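# Push tommy bar through clamp screw up to its knob

## Task

Pass the tommy bar through the hole in the clamp's screw and keep sliding it until the knob at the bar's long end rests against the screw.

## Robot and tools

Robot: two arms, left_arm and right_arm, each ending in a two-finger gripper with a wrist camera. The fingers point along the gripper's +z axis and spread along its y axis. end_effector_position is the spot between the finger pads, roughly 1 cm short of the tips. Calibrated base positions in the scene frame: left_arm (+0.019, +0.229, +0.047) m, right_arm (-0.046, -0.342, +0.041) m, both turned almost straight ahead. A camera stand sits behind the arms.

Frames: the scene frame has its origin at table-top height, midway between the arms' nominal bases. +x points out over the table, +z points up, and left_arm is on +y. Image left and right do not match arm names. Hand poses, targets, velocities and wrist-camera poses are reported in each arm's own base frame. The table and the head cameras use the scene frame. All commanded offsets run along the axes of that arm's current Hand target.

execute_actions(actions, cameras): actions is a list of actions. Each action is a table of up to 15 rows, one per 1/30 s step; a shorter table repeats its final row to fill 15 steps. Every row holds 14 numbers in [-1, 1], both arms always included: left dx, dy, dz, rx, ry, rz, opening, then the same seven for right. The six pose numbers are an offset, not a pose, measured from the Hand target as it stood when the action began. Every row counts from that start, not from the row before, so sending the same offset in a new action moves the gripper further. Scale: 1.0 equals 0.6 m for dx, dy, dz and 180 degrees for rotation. rx, ry, rz form a single rotation vector. Opening is absolute: +1 is fully open (0.093 m), -1 is shut. Six zeros re-request the current Hand target. A 0 opening is a real command, so repeat the present opening to leave a gripper alone. Images return only when actions is empty or cameras names them; ["all"] gives every camera.

move(target, speed, blend, opening_speed, grip_force, blocking, cameras): target is one 14-number row laid out as above, or a list of up to 15 such rows. Every row is an offset from the Hand targets at the move's start, not from the previous row. Paths are straight, end together, last at least 0.5 s and are cut off after 10 s. speed is in m/s, 0.002 to 2.9, default 0.25; rotation is capped at twice that in rad/s. blend, in metres, rounds corners of a list; 0 stops at each row. opening_speed is on the -1..1 scale per second, minimum 0.2. grip_force is newtons per pad, 10 to 50, stays until changed; lower force closes slowly. blocking=false returns after about 0.5 s while the move continues. The result adds a move: line such as done, off_target, moving, held or fault, with limits notes (paced: clipped; held: steps withheld). Done means within 10 mm and 2 degrees; it never says whether something is touched. Moves do not avoid obstacles or the other arm. Faster moves lag, stray and hit harder.

wait(seconds 0 to 10) lets time pass; a running move keeps going. stop brakes a running move. zoom_image(camera, region [x0, y0, x1, y1] in image pixels, at most 504 by 504) enlarges part of the newest image from cam_head_left, cam_head_right, cam_left_wrist or cam_right_wrist (all 896x504). finished_scene(scene) ends the scene with its number; the bar must stay in place without the robot.

Results: end_effector_position (m) and end_effector_quat_wxyz per arm in its base frame; Hand target (next offsets count from it); Tool commands; grip_measured; Joint positions (waist, shoulder, elbow, wrist pitch, wrist yaw, wrist roll, then opening in m); joint torques (include gravity, noisy, first three wrap at ±28 N m); joint velocities, noted as within noise when still; execute_actions results may list positions at some steps. Camera calibration is given per camera and may be slightly off.

Gripping: grip_measured is the finger motor on the -1..+1 scale. Pads meet near -0.94; add about 0.0208 per mm of object width. Readings may sit up to 0.02 high. For a firm hold on a rigid flat part, command about 0.24 below its width reading; round or small parts may need lower. Keep sending that number to hold; send well above the width reading to release. A big sudden drop in command squeezes hard briefly.

Control quirks: orientation commands are clipped to 40 degrees from the measured one per step. Friction and gravity leave grippers low, short or tilted, worse at long reach; tiny moves may not happen. Check the pose after each move, fix tilt, and send missing distance as an offset. A blocked arm keeps pushing until commanded back past its gripper. Do not route paths close to an arm's own base; go around it. While you think, the robot holds its last command and any move continues.

Avoid: dropping the bar, releasing it while moving, slamming or pressing hard into the clamp or table, anything leaving the table, arms touching each other (including one gripper closing on the other's fingers), strain on wrist camera cables, and overheating: holding loads or stretching heats motors, MOTOR HOT at 75 °C, a fold fault at 90 °C, collapse at 100 °C. Joint ranges (rad): waist -2.618 to 3.054, shoulder 0 to 3.142, elbow 0 to 3.142 (straight at 2.901), wrist pitch and yaw -1.571 to 1.571, wrist roll -2.094 to 2.094.

Each tool is called by a JSON object that holds its "fn" and its "kwargs".

## Session

{"fn": "execute_actions", "kwargs": {"actions": []}}

Scene clock: 0.00 s.
left_arm: end_effector_position=(+0.3804, +0.0295, +0.0974) grip_measured=+1.000 end_effector_quat_wxyz=(+0.599, -0.096, +0.792, +0.073) | right_arm: end_effector_position=(+0.3881, -0.0280, +0.0848) grip_measured=+1.000 end_effector_quat_wxyz=(+0.566, +0.070, +0.822, -0.001)
Joint positions: left_arm=[-0.042 1.562 0.314 0.961 -0.273 -0.078 0.093] | right_arm=[-0.061 1.558 0.366 0.824 0.024 0.092 0.093]
Joint velocities: within noise
Joint torques (N m): no reading
Heat: left arm: 32 °C; right arm: 33 °C.
Hand target: left_arm +0.3853, +0.0301, +0.1122; +0.617, -0.101, +0.777, +0.071 | right_arm +0.3939, -0.0273, +0.0993; +0.584, +0.069, +0.809, +0.003
Tool commands: left_gripper/opening=+1.0 right_gripper/opening=+1.0
camera_calibration:
cam_left_wrist: T_world_to_cam=[[0.253366, -0.967369, -0.00145843, -0.0665414], [-0.632289, -0.164463, -0.757075, 0.356122], [0.732131, 0.192739, -0.653327, -0.136106], [0, 0, 0, 1]] pos_world=[0.341679, 0.0204319, 0.180592]
cam_right_wrist: T_world_to_cam=[[-0.122047, -0.986521, -0.108996, 0.0298496], [-0.711074, 0.163524, -0.683837, 0.375], [0.692444, -0.00595639, -0.721447, -0.123306], [0, 0, 0, 1]] pos_world=[0.355678, -0.0326088, 0.170733]

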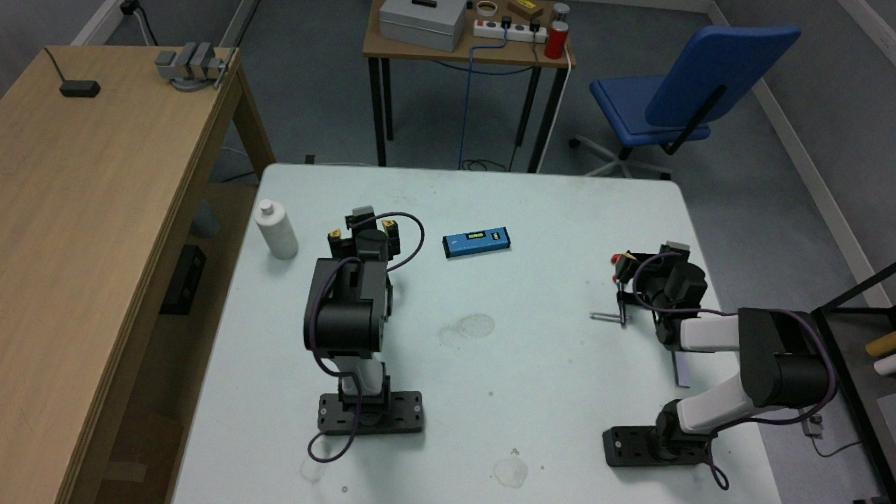

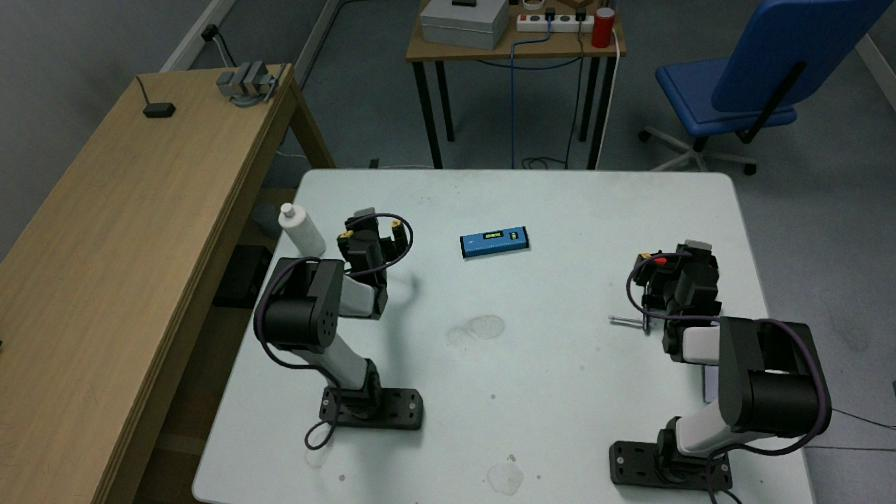

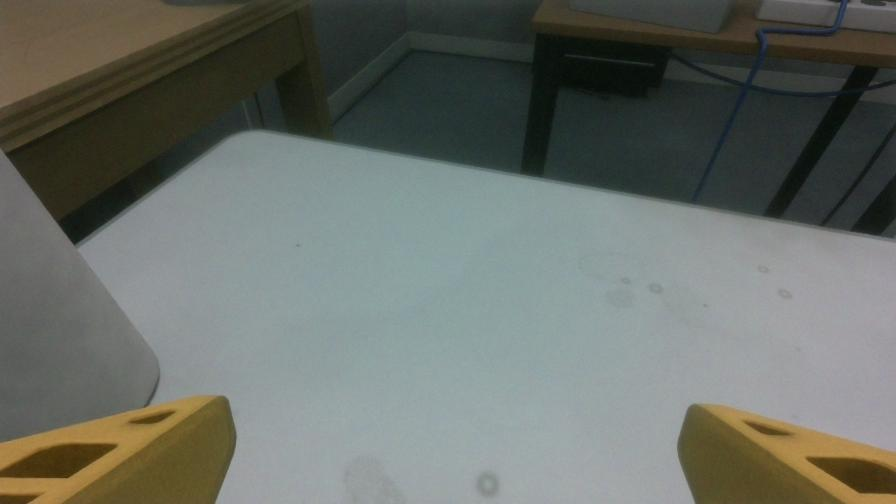

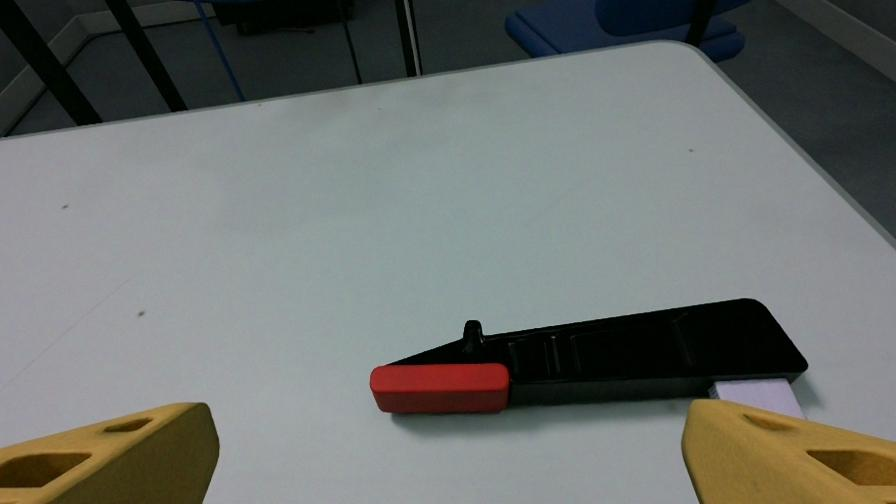

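{"fn": "zoom_image", "kwargs": {"camera": "cam_head_left", "region": [560, 220, 740, 400]}}

{"fn": "zoom_image", "kwargs": {"camera": "cam_head_right", "region": [580, 220, 760, 420]}}

Scaled by 2.800 from the camera's 896x504 image, which has a finer 1280x720 frame.

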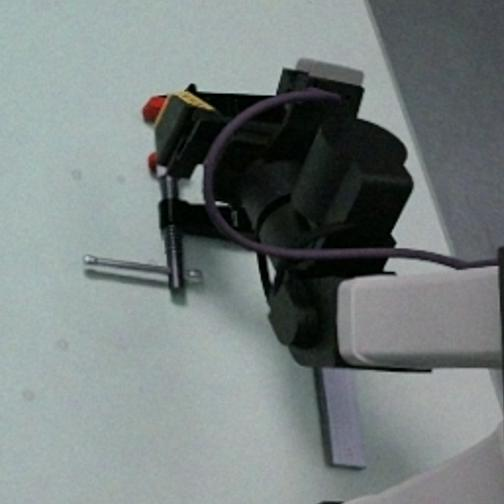

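Scaled by 2.520 from the camera's 896x504 image, which has a finer 1280x720 frame.

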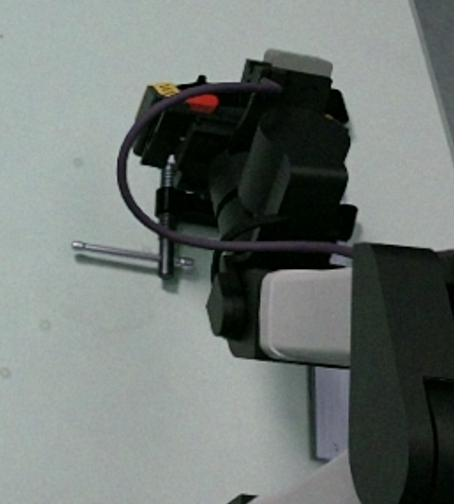

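{"fn": "move", "kwargs": {"target": [[0,0,0,0,0,0,1,-0.157,0.014,-0.053,0,0,0,1],[0,0,0,0,0,0,1,-0.0705,0.207,-0.2585,0,0.306,0,-1]], "blend": [0.03,0], "cameras": ["all"]}}

Scene clock: 44.40 s.
left_arm: end_effector_position=(+0.3804, +0.0295, +0.0974) grip_measured=+1.000 end_effector_quat_wxyz=(+0.599, -0.096, +0.792, +0.073) | right_arm: end_effector_position=(+0.2714, +0.1000, +0.1899) grip_measured=-0.976 end_effector_quat_wxyz=(+0.138, +0.053, +0.989, +0.026)
Joint positions: left_arm=[-0.042 1.562 0.314 0.961 -0.273 -0.078 0.093] | right_arm=[0.396 1.405 1.36 -1.253 0.073 0.493 0]
Joint torques (N m): left_arm=[-0.23 -6.87 5.27 1.9 0.03 0.15] | right_arm=[0.92 -3 8.4 0.74 0.03 0.14]
Heat: left arm: 36 °C; right arm: 36 °C.
Hand target: left_arm +0.3853, +0.0301, +0.1122; +0.617, -0.101, +0.777, +0.071 | right_arm +0.2740, +0.1027, +0.1993; +0.143, +0.060, +0.987, +0.034
Off the commanded pose: left_arm 0.016 m, 3 deg | right_arm 0.010 m, 1 deg.
move: off_target (left_arm)
camera_calibration:
cam_left_wrist: T_world_to_cam=[[0.253366, -0.967369, -0.00145843, -0.0665414], [-0.632289, -0.164463, -0.757075, 0.356122], [0.732131, 0.192739, -0.653327, -0.136106], [0, 0, 0, 1]] pos_world=[0.341679, 0.0204319, 0.180592]
cam_right_wrist: T_world_to_cam=[[-0.126291, -0.988778, -0.0798039, 0.149117], [-0.979436, 0.111528, 0.168128, 0.259218], [-0.15734, 0.0993957, -0.98253, 0.303834], [0, 0, 0, 1]] pos_world=[0.320525, 0.0883343, 0.266844]

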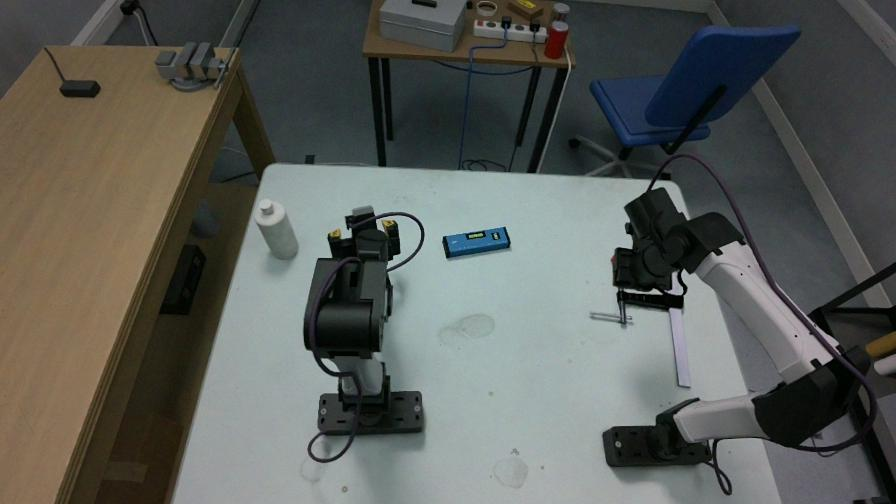

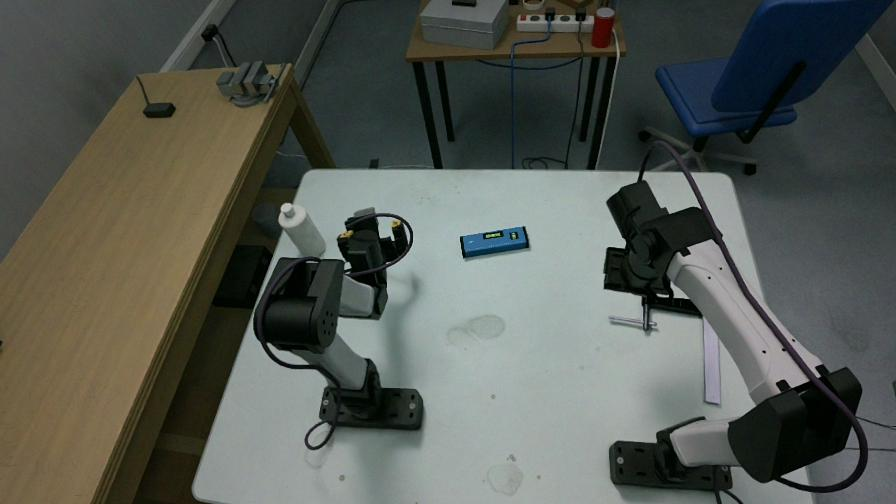

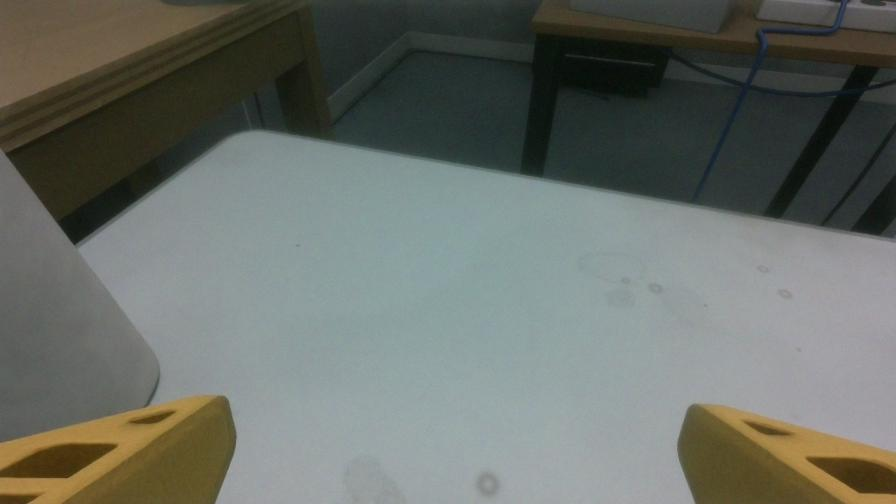

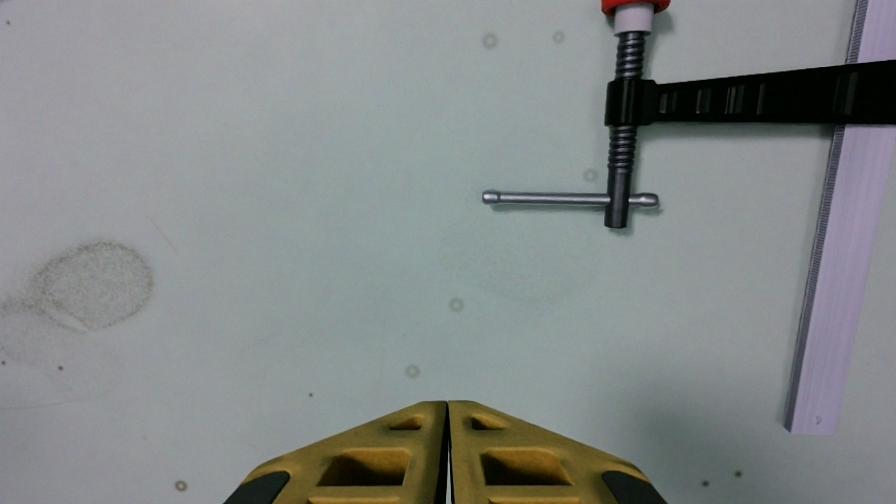

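{"fn": "move", "kwargs": {"target": [0,0,0,0,0,0,1,0.0355,0.0218,0.3135,0,0,0,-1], "cameras": ["all"]}}

{"fn": "zoom_image", "kwargs": {"camera": "cam_head_left", "region": [550, 240, 710, 360]}}

Scene clock: 60.07 s.
left_arm: end_effector_position=(+0.3804, +0.0295, +0.0974) grip_measured=+1.000 end_effector_quat_wxyz=(+0.599, -0.096, +0.792, +0.073) | right_arm: end_effector_position=(+0.3011, +0.1221, +0.0144) grip_measured=-0.976 end_effector_quat_wxyz=(+0.129, +0.055, +0.990, +0.025)
Joint positions: left_arm=[-0.042 1.562 0.314 0.961 -0.273 -0.078 0.093] | right_arm=[0.423 1.671 0.901 -0.548 0.073 0.525 0]
Joint torques (N m): left_arm=[-0.24 -6.86 5.38 1.89 0.01 0.14] | right_arm=[1.11 -4.1 4.93 1.34 0.13 0.12]
Heat: left arm: 36 °C; right arm: 37 °C.
Hand target: left_arm +0.3853, +0.0301, +0.1122; +0.617, -0.101, +0.777, +0.071 | right_arm +0.3092, +0.1280, +0.0145; +0.143, +0.060, +0.987, +0.034
Off the commanded pose: left_arm 0.016 m, 3 deg | right_arm 0.010 m, 2 deg.
move: off_target (left_arm)
camera_calibration:
cam_left_wrist: T_world_to_cam=[[0.253366, -0.967369, -0.00145843, -0.0665414], [-0.632289, -0.164463, -0.757075, 0.356122], [0.732131, 0.192739, -0.653327, -0.136106], [0, 0, 0, 1]] pos_world=[0.341679, 0.0204319, 0.180592]
cam_right_wrist: T_world_to_cam=[[-0.131176, -0.98829, -0.0779505, 0.162124], [-0.975607, 0.114731, 0.187156, 0.31354], [-0.176021, 0.100599, -0.979233, 0.1393], [0, 0, 0, 1]] pos_world=[0.351678, 0.110239, 0.0903635]

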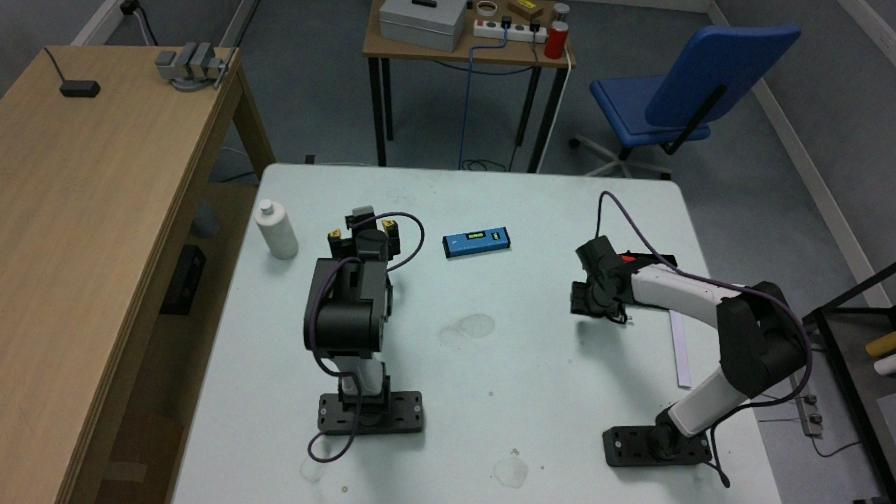

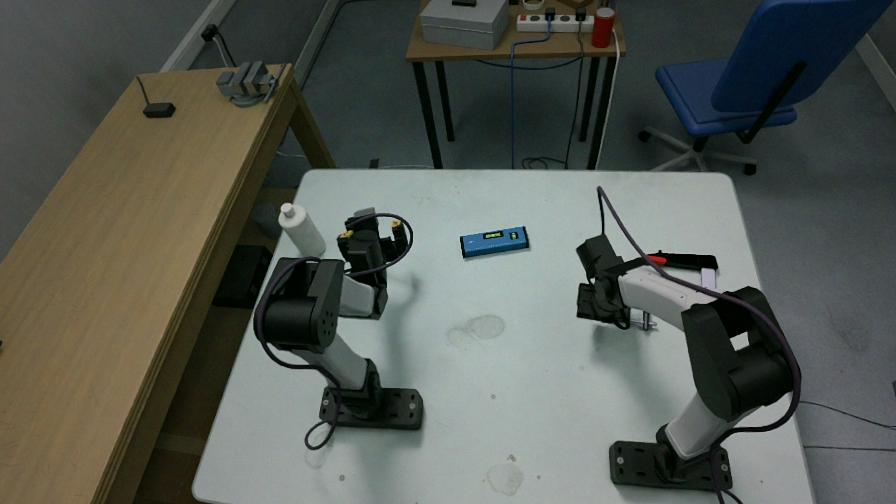

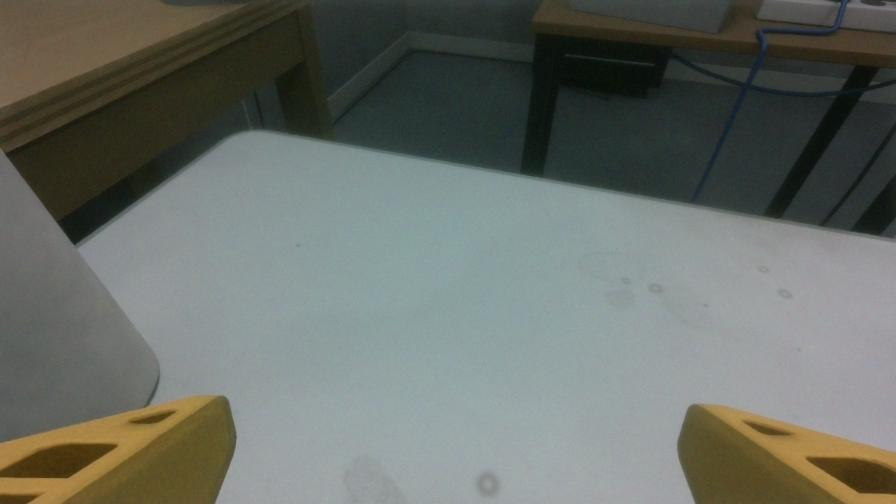

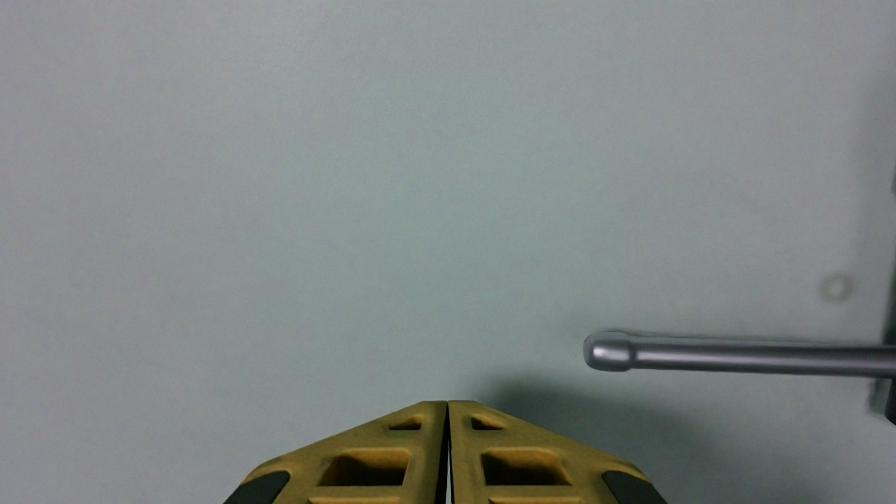

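Scaled by 3.150 from the camera's 896x504 image, which has a finer 1280x720 frame.

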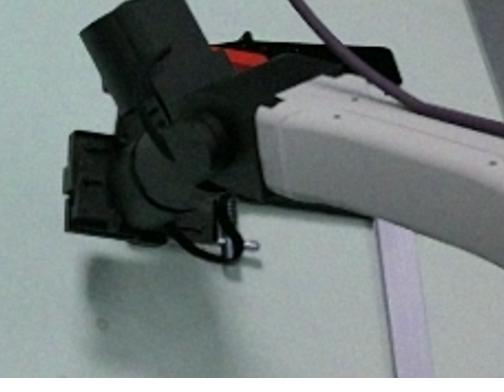

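{"fn": "move", "kwargs": {"target": [0,0,0,0,0,0,1,0.0172,-0.0052,0.059,0,0,0,-1], "speed": 0.06, "cameras": ["cam_right_wrist"]}}

Scene clock: 71.43 s.
left_arm: end_effector_position=(+0.3804, +0.0295, +0.0974) grip_measured=+1.000 end_effector_quat_wxyz=(+0.599, -0.096, +0.792, +0.073) | right_arm: end_effector_position=(+0.3013, +0.1222, -0.0230) grip_measured=-0.976 end_effector_quat_wxyz=(+0.127, +0.055, +0.990, +0.024)
Joint positions: left_arm=[-0.042 1.562 0.314 0.961 -0.273 -0.078 0.093] | right_arm=[0.423 1.765 0.832 -0.388 0.073 0.525 0]
Joint torques (N m): left_arm=[-0.2 -6.83 5.34 1.9 0.02 0.13] | right_arm=[1.16 -4.57 4.4 1.38 0.15 0.12]
Heat: left arm: 36 °C; right arm: 36 °C.
Hand target: left_arm +0.3853, +0.0301, +0.1122; +0.617, -0.101, +0.777, +0.071 | right_arm +0.3092, +0.1280, -0.0225; +0.143, +0.060, +0.987, +0.034
Off the commanded pose: left_arm 0.016 m, 3 deg | right_arm 0.010 m, 2 deg.
move: off_target (left_arm)
camera_calibration:
cam_right_wrist: T_world_to_cam=[[-0.131366, -0.988388, -0.0763637, 0.159441], [-0.975075, 0.114934, 0.189785, 0.32057], [-0.178804, 0.0993917, -0.978852, 0.103724], [0, 0, 0, 1]] pos_world=[0.352071, 0.110436, 0.0528662]
Images, in order (width x height): cam_right_wrist 896x504.

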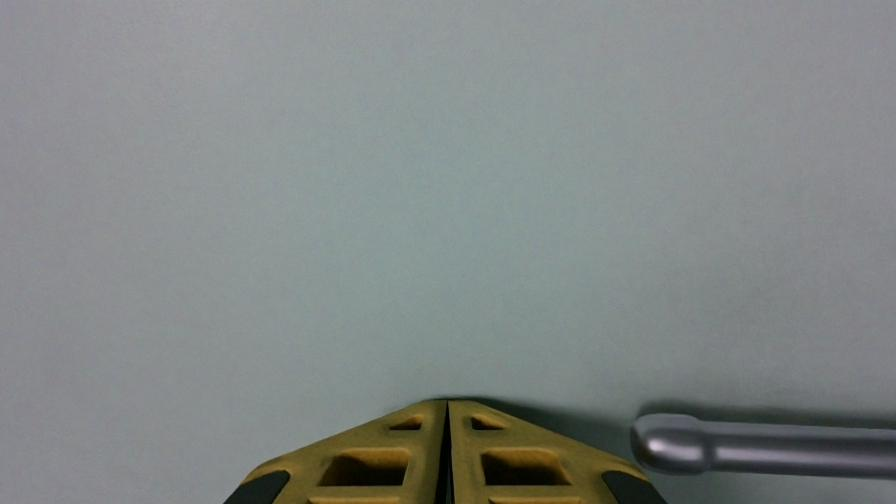

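{"fn": "move", "kwargs": {"target": [0,0,0,0,0,0,1,0,-0.0665,-0.0058,0,0,0,-1], "speed": 0.05, "cameras": ["cam_head_left","cam_head_right","cam_right_wrist"]}}

{"fn": "zoom_image", "kwargs": {"camera": "cam_head_right", "region": [580, 240, 740, 360]}}

Scene clock: 81.47 s.
left_arm: end_effector_position=(+0.3804, +0.0295, +0.0974) grip_measured=+1.000 end_effector_quat_wxyz=(+0.599, -0.096, +0.792, +0.073) | right_arm: end_effector_position=(+0.3033, +0.1038, -0.0243) grip_measured=-0.976 end_effector_quat_wxyz=(+0.135, +0.053, +0.988, +0.053)
Joint positions: left_arm=[-0.042 1.562 0.314 0.961 -0.273 -0.078 0.093] | right_arm=[0.331 1.728 0.768 -0.319 0.003 0.438 0]
Joint torques (N m): left_arm=[-0.25 -6.8 5.3 1.9 0.01 0.13] | right_arm=[-1.77 -6.24 2.99 0.93 0.46 -0.03]
Heat: left arm: 36 °C; right arm: 36 °C.
Hand target: left_arm +0.3853, +0.0301, +0.1122; +0.617, -0.101, +0.777, +0.071 | right_arm +0.3038, +0.0883, -0.0226; +0.143, +0.060, +0.987, +0.034
Off the commanded pose: left_arm 0.016 m, 3 deg | right_arm 0.016 m, 2 deg.
move: off_target (left_arm, right_arm)
camera_calibration:
cam_right_wrist: T_world_to_cam=[[-0.118521, -0.983952, -0.133383, 0.135649], [-0.979701, 0.0940082, 0.177054, 0.328199], [-0.161673, 0.15166, -0.975121, 0.0940181], [0, 0, 0, 1]] pos_world=[0.352814, 0.0883601, 0.0516636]
Images, in order (width x height): cam_head_left 896x504, cam_head_right 896x504, cam_right_wrist 896x504.

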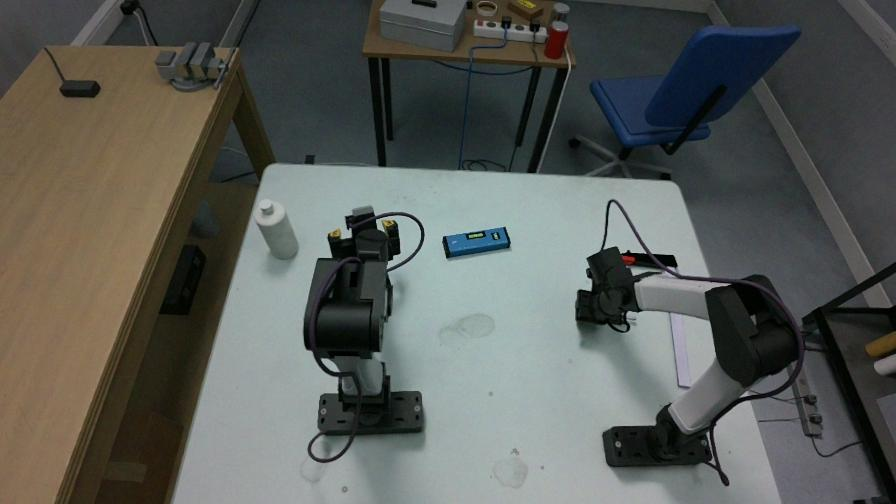

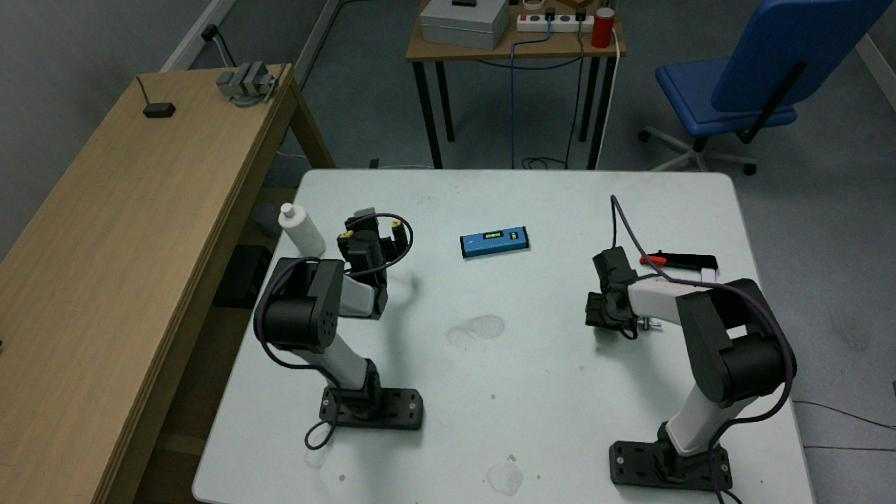

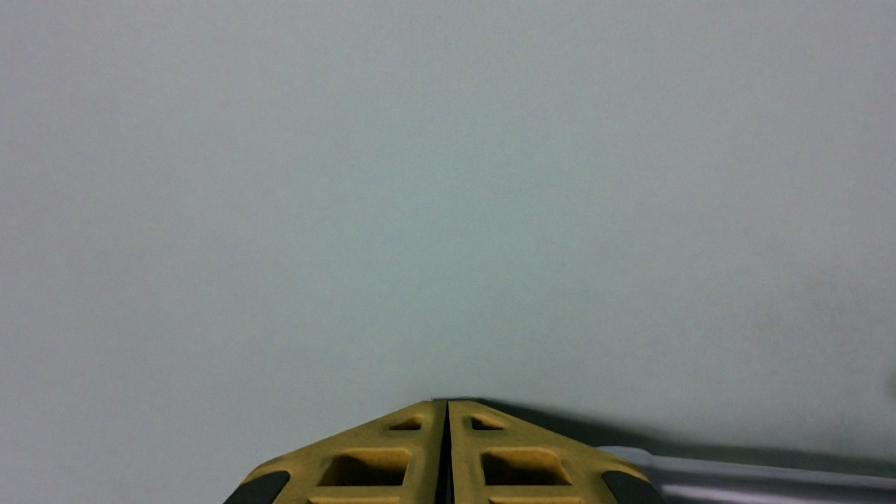

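Scaled by 3.150 from the camera's 896x504 image, which has a finer 1280x720 frame.

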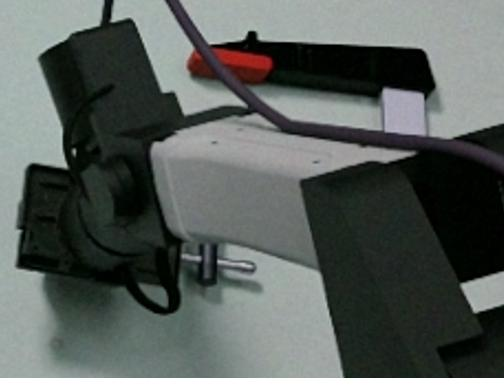

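{"fn": "move", "kwargs": {"target": [0,0,0,0,0,0,1,0,-0.0665,-0.0058,0,0,0,-1], "speed": 0.06, "cameras": ["cam_head_left","cam_head_right","cam_right_wrist"]}}

{"fn": "zoom_image", "kwargs": {"camera": "cam_head_right", "region": [580, 240, 740, 360]}}

Scene clock: 89.03 s.
left_arm: end_effector_position=(+0.3804, +0.0295, +0.0974) grip_measured=+1.000 end_effector_quat_wxyz=(+0.599, -0.096, +0.792, +0.073) | right_arm: end_effector_position=(+0.3013, +0.0614, -0.0243) grip_measured=-0.976 end_effector_quat_wxyz=(+0.139, +0.055, +0.987, +0.050)
Joint positions: left_arm=[-0.042 1.562 0.314 0.961 -0.273 -0.078 0.093] | right_arm=[0.184 1.681 0.71 -0.304 -0.031 0.3 0]
Joint torques (N m): left_arm=[-0.23 -6.78 5.3 1.88 0.01 0.13] | right_arm=[-1.52 -6.02 3.1 0.89 0.34 -0.08]
Heat: left arm: 36 °C; right arm: 37 °C.
Hand target: left_arm +0.3853, +0.0301, +0.1122; +0.617, -0.101, +0.777, +0.071 | right_arm +0.2984, +0.0486, -0.0226; +0.143, +0.060, +0.987, +0.034
Off the commanded pose: left_arm 0.016 m, 3 deg | right_arm 0.013 m, 2 deg.
move: off_target (left_arm, right_arm)
camera_calibration:
cam_right_wrist: T_world_to_cam=[[-0.122665, -0.984067, -0.128705, 0.09498], [-0.980623, 0.10022, 0.16833, 0.329842], [-0.152749, 0.146859, -0.977292, 0.0977714], [0, 0, 0, 1]] pos_world=[0.350036, 0.0460512, 0.0522534]
Images, in order (width x height): cam_head_left 896x504, cam_head_right 896x504, cam_right_wrist 896x504.

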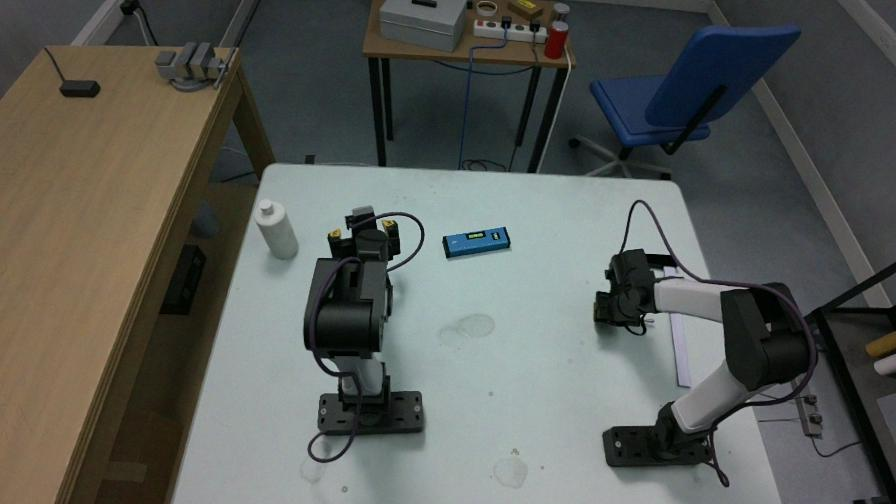

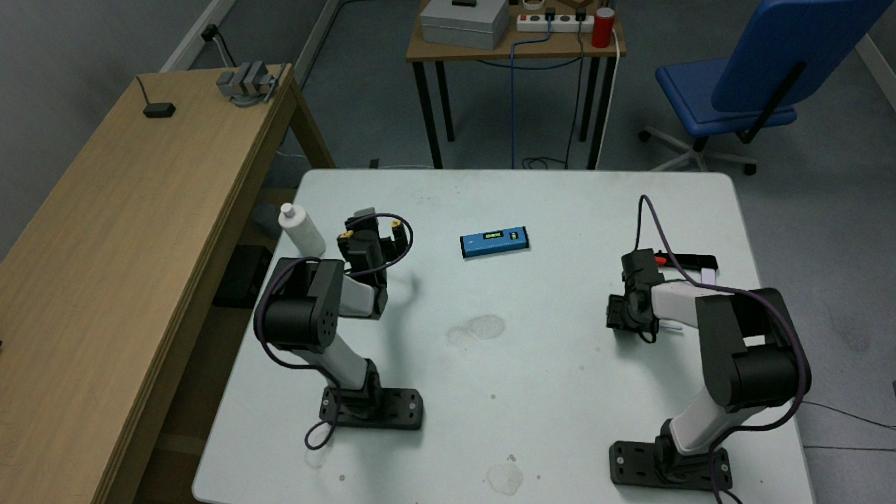

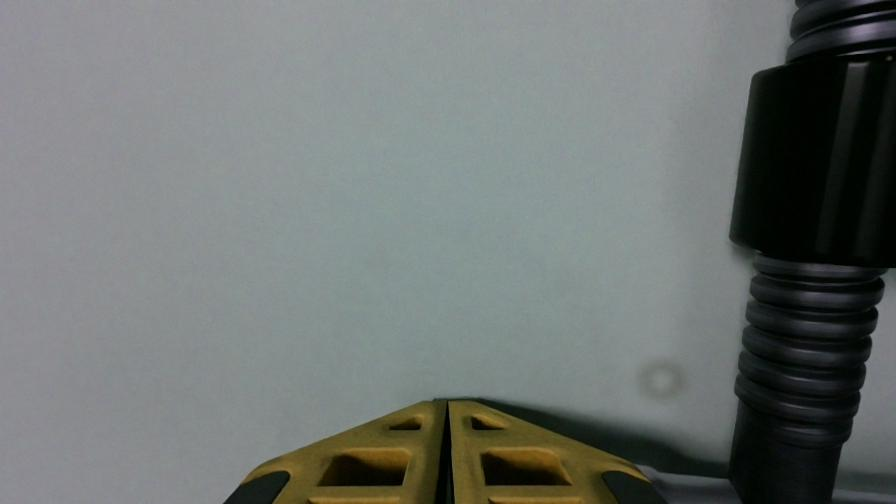

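Scaled by 3.150 from the camera's 896x504 image, which has a finer 1280x720 frame.

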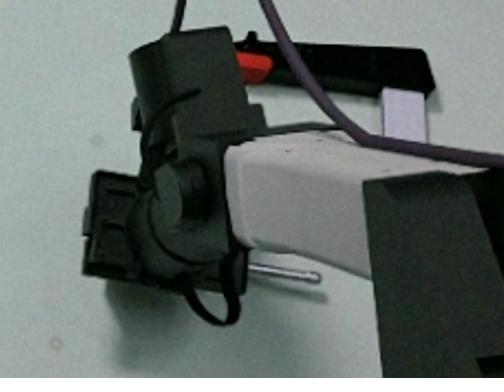

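{"fn": "move", "kwargs": {"target": [0,0,0,0,0,0,1,0,-0.02,-0.0018,0,0,0,-1], "speed": 0.06, "cameras": ["cam_right_wrist"]}}

{"fn": "zoom_image", "kwargs": {"camera": "cam_right_wrist", "region": [560, 250, 896, 504]}}

Scene clock: 97.63 s.
left_arm: end_effector_position=(+0.3804, +0.0295, +0.0974) grip_measured=+1.000 end_effector_quat_wxyz=(+0.599, -0.096, +0.792, +0.073) | right_arm: end_effector_position=(+0.2996, +0.0502, -0.0245) grip_measured=-0.976 end_effector_quat_wxyz=(+0.139, +0.054, +0.987, +0.052)
Joint positions: left_arm=[-0.042 1.562 0.314 0.961 -0.273 -0.078 0.093] | right_arm=[0.14 1.67 0.696 -0.302 -0.048 0.255 0]
Joint torques (N m): left_arm=[-0.21 -6.84 5.33 1.9 0 0.14] | right_arm=[-1.47 -5.94 3.08 0.9 0.36 -0.11]
Heat: left arm: 36 °C; right arm: 38 °C.
Hand target: left_arm +0.3853, +0.0301, +0.1122; +0.617, -0.101, +0.777, +0.071 | right_arm +0.2968, +0.0367, -0.0226; +0.143, +0.060, +0.987, +0.034
Off the commanded pose: left_arm 0.016 m, 3 deg | right_arm 0.014 m, 2 deg.
move: off_target (left_arm, right_arm)
camera_calibration:
cam_right_wrist: T_world_to_cam=[[-0.119823, -0.984005, -0.131824, 0.0828847], [-0.980848, 0.0967953, 0.16902, 0.329623], [-0.153557, 0.149552, -0.976757, 0.0989413], [0, 0, 0, 1]] pos_world=[0.348434, 0.0348562, 0.0518549]
Images, in order (width x height): cam_right_wrist 896x504.

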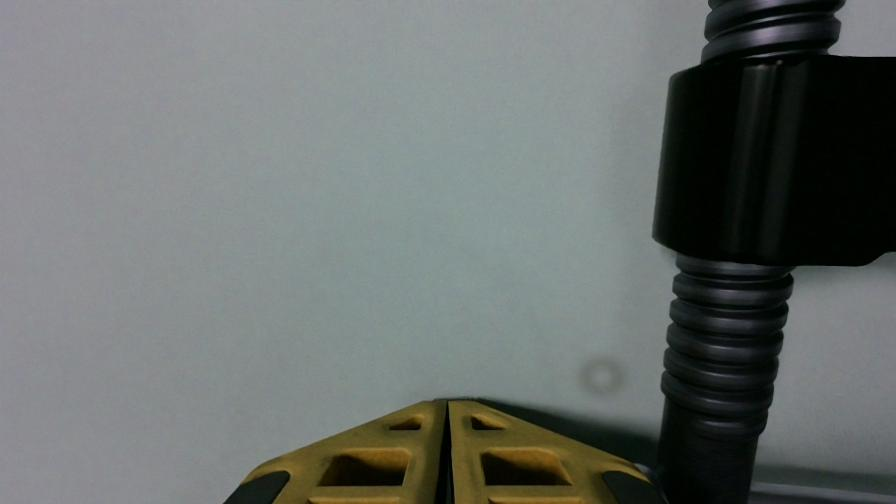

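Scaled by 1.500 from the camera's 896x504 image, which has a finer 1280x720 frame.

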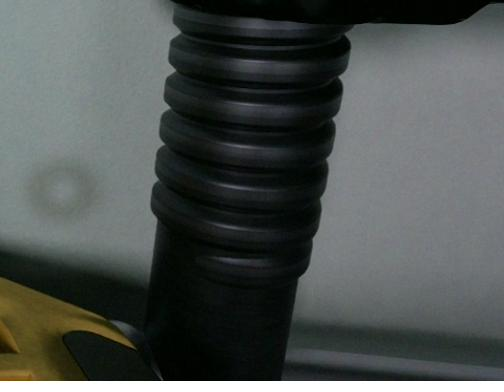

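{"fn": "move", "kwargs": {"target": [0,0,0,0,0,0,1,0,-0.015,-0.0013,0,0,0,-1], "speed": 0.05, "cameras": ["cam_right_wrist"]}}

{"fn": "zoom_image", "kwargs": {"camera": "cam_right_wrist", "region": [560, 250, 896, 504]}}

Scene clock: 103.10 s.
left_arm: end_effector_position=(+0.3804, +0.0295, +0.0974) grip_measured=+1.000 end_effector_quat_wxyz=(+0.599, -0.096, +0.792, +0.073) | right_arm: end_effector_position=(+0.2986, +0.0465, -0.0240) grip_measured=-0.976 end_effector_quat_wxyz=(+0.139, +0.046, +0.987, +0.060)
Joint positions: left_arm=[-0.042 1.562 0.314 0.961 -0.273 -0.078 0.093] | right_arm=[0.113 1.662 0.688 -0.301 -0.074 0.217 0]
Joint torques (N m): left_arm=[-0.23 -6.75 5.3 1.9 0.01 0.13] | right_arm=[-2.37 -6 3.07 0.91 0.53 -0.06]
Heat: left arm: 36 °C; right arm: 38 °C.
Hand target: left_arm +0.3853, +0.0301, +0.1122; +0.617, -0.101, +0.777, +0.071 | right_arm +0.2956, +0.0277, -0.0227; +0.143, +0.060, +0.987, +0.034
Off the commanded pose: left_arm 0.016 m, 3 deg | right_arm 0.019 m, 3 deg.
move: off_target (left_arm, right_arm)
camera_calibration:
cam_right_wrist: T_world_to_cam=[[-0.101685, -0.984037, -0.146051, 0.0734649], [-0.982771, 0.0765886, 0.168211, 0.330366], [-0.15434, 0.160639, -0.974871, 0.0997052], [0, 0, 0, 1]] pos_world=[0.347533, 0.0309734, 0.0523581]
Images, in order (width x height): cam_right_wrist 896x504.

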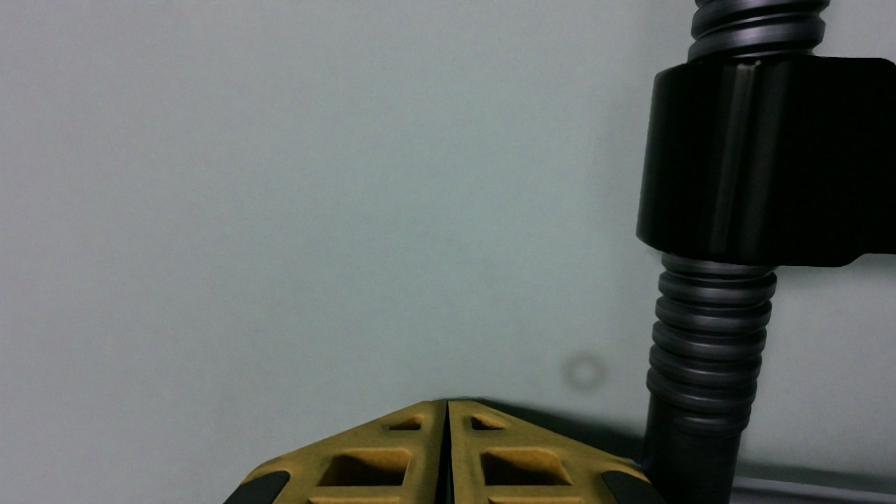

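Scaled by 1.500 from the camera's 896x504 image, which has a finer 1280x720 frame.

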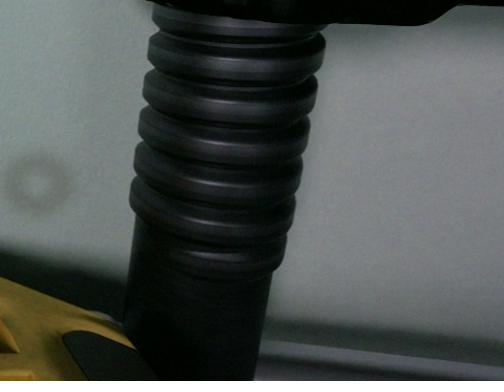

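{"fn": "move", "kwargs": {"target": [[0,0,0,0,0,0,1,0,-0.01,-0.001,0,0,0,-1],[0,0,0,0,0,0,1,0,0.07,0,0,0,0,-1],[0,0,0,0,0,0,1,-0.05,0.09,-0.18,0,0,0,-1]], "speed": [0.05,0.1,0.15], "blend": [0,0.02,0], "cameras": ["cam_right_wrist"]}}

{"fn": "zoom_image", "kwargs": {"camera": "cam_right_wrist", "region": [560, 150, 896, 404]}}

Scene clock: 110.17 s.
left_arm: end_effector_position=(+0.3804, +0.0295, +0.0974) grip_measured=+1.000 end_effector_quat_wxyz=(+0.599, -0.096, +0.792, +0.073) | right_arm: end_effector_position=(+0.2919, +0.0705, +0.0755) grip_measured=-0.976 end_effector_quat_wxyz=(+0.117, +0.057, +0.991, +0.035)
Joint positions: left_arm=[-0.042 1.562 0.314 0.961 -0.273 -0.078 0.093] | right_arm=[0.238 1.487 0.983 -0.821 0.001 0.352 0]
Joint torques (N m): left_arm=[-0.27 -6.8 5.31 1.9 0.02 0.12] | right_arm=[1.11 -6.17 7.91 0.75 0.29 0.15]
Heat: left arm: 36 °C; right arm: 39 °C.
Hand target: left_arm +0.3853, +0.0301, +0.1122; +0.617, -0.101, +0.777, +0.071 | right_arm +0.2991, +0.0719, +0.0936; +0.143, +0.060, +0.987, +0.034
Off the commanded pose: left_arm 0.016 m, 3 deg | right_arm 0.020 m, 3 deg.
move: off_target (left_arm, right_arm)
camera_calibration:
cam_right_wrist: T_world_to_cam=[[-0.132999, -0.986488, -0.0956708, 0.116338], [-0.971218, 0.110475, 0.211021, 0.296273], [-0.1976, 0.120983, -0.972788, 0.207015], [0, 0, 0, 1]] pos_world=[0.344125, 0.0569898, 0.149992]
Images, in order (width x height): cam_right_wrist 896x504.

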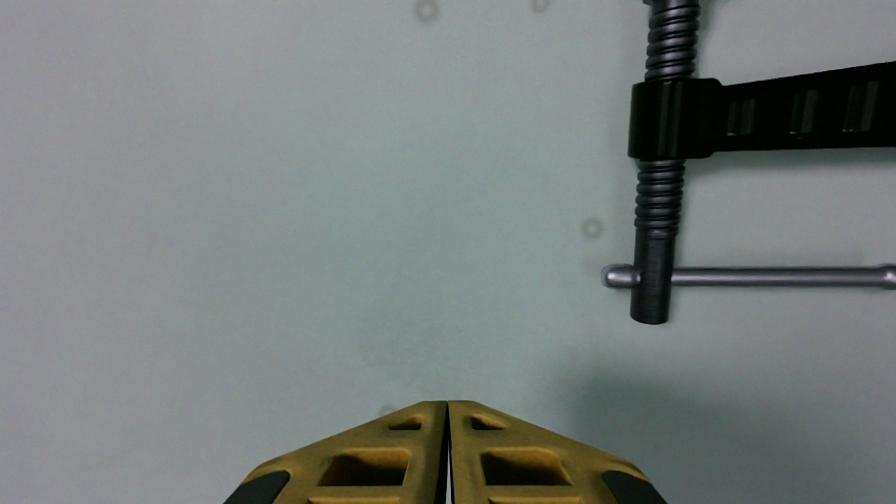

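Scaled by 1.500 from the camera's 896x504 image, which has a finer 1280x720 frame.

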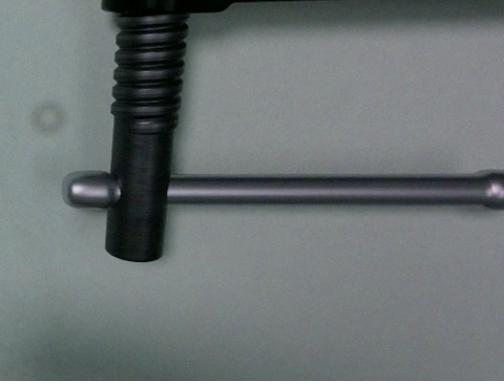

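{"fn": "finished_scene", "kwargs": {"scene": 2}}

The scene is finished: the task was done.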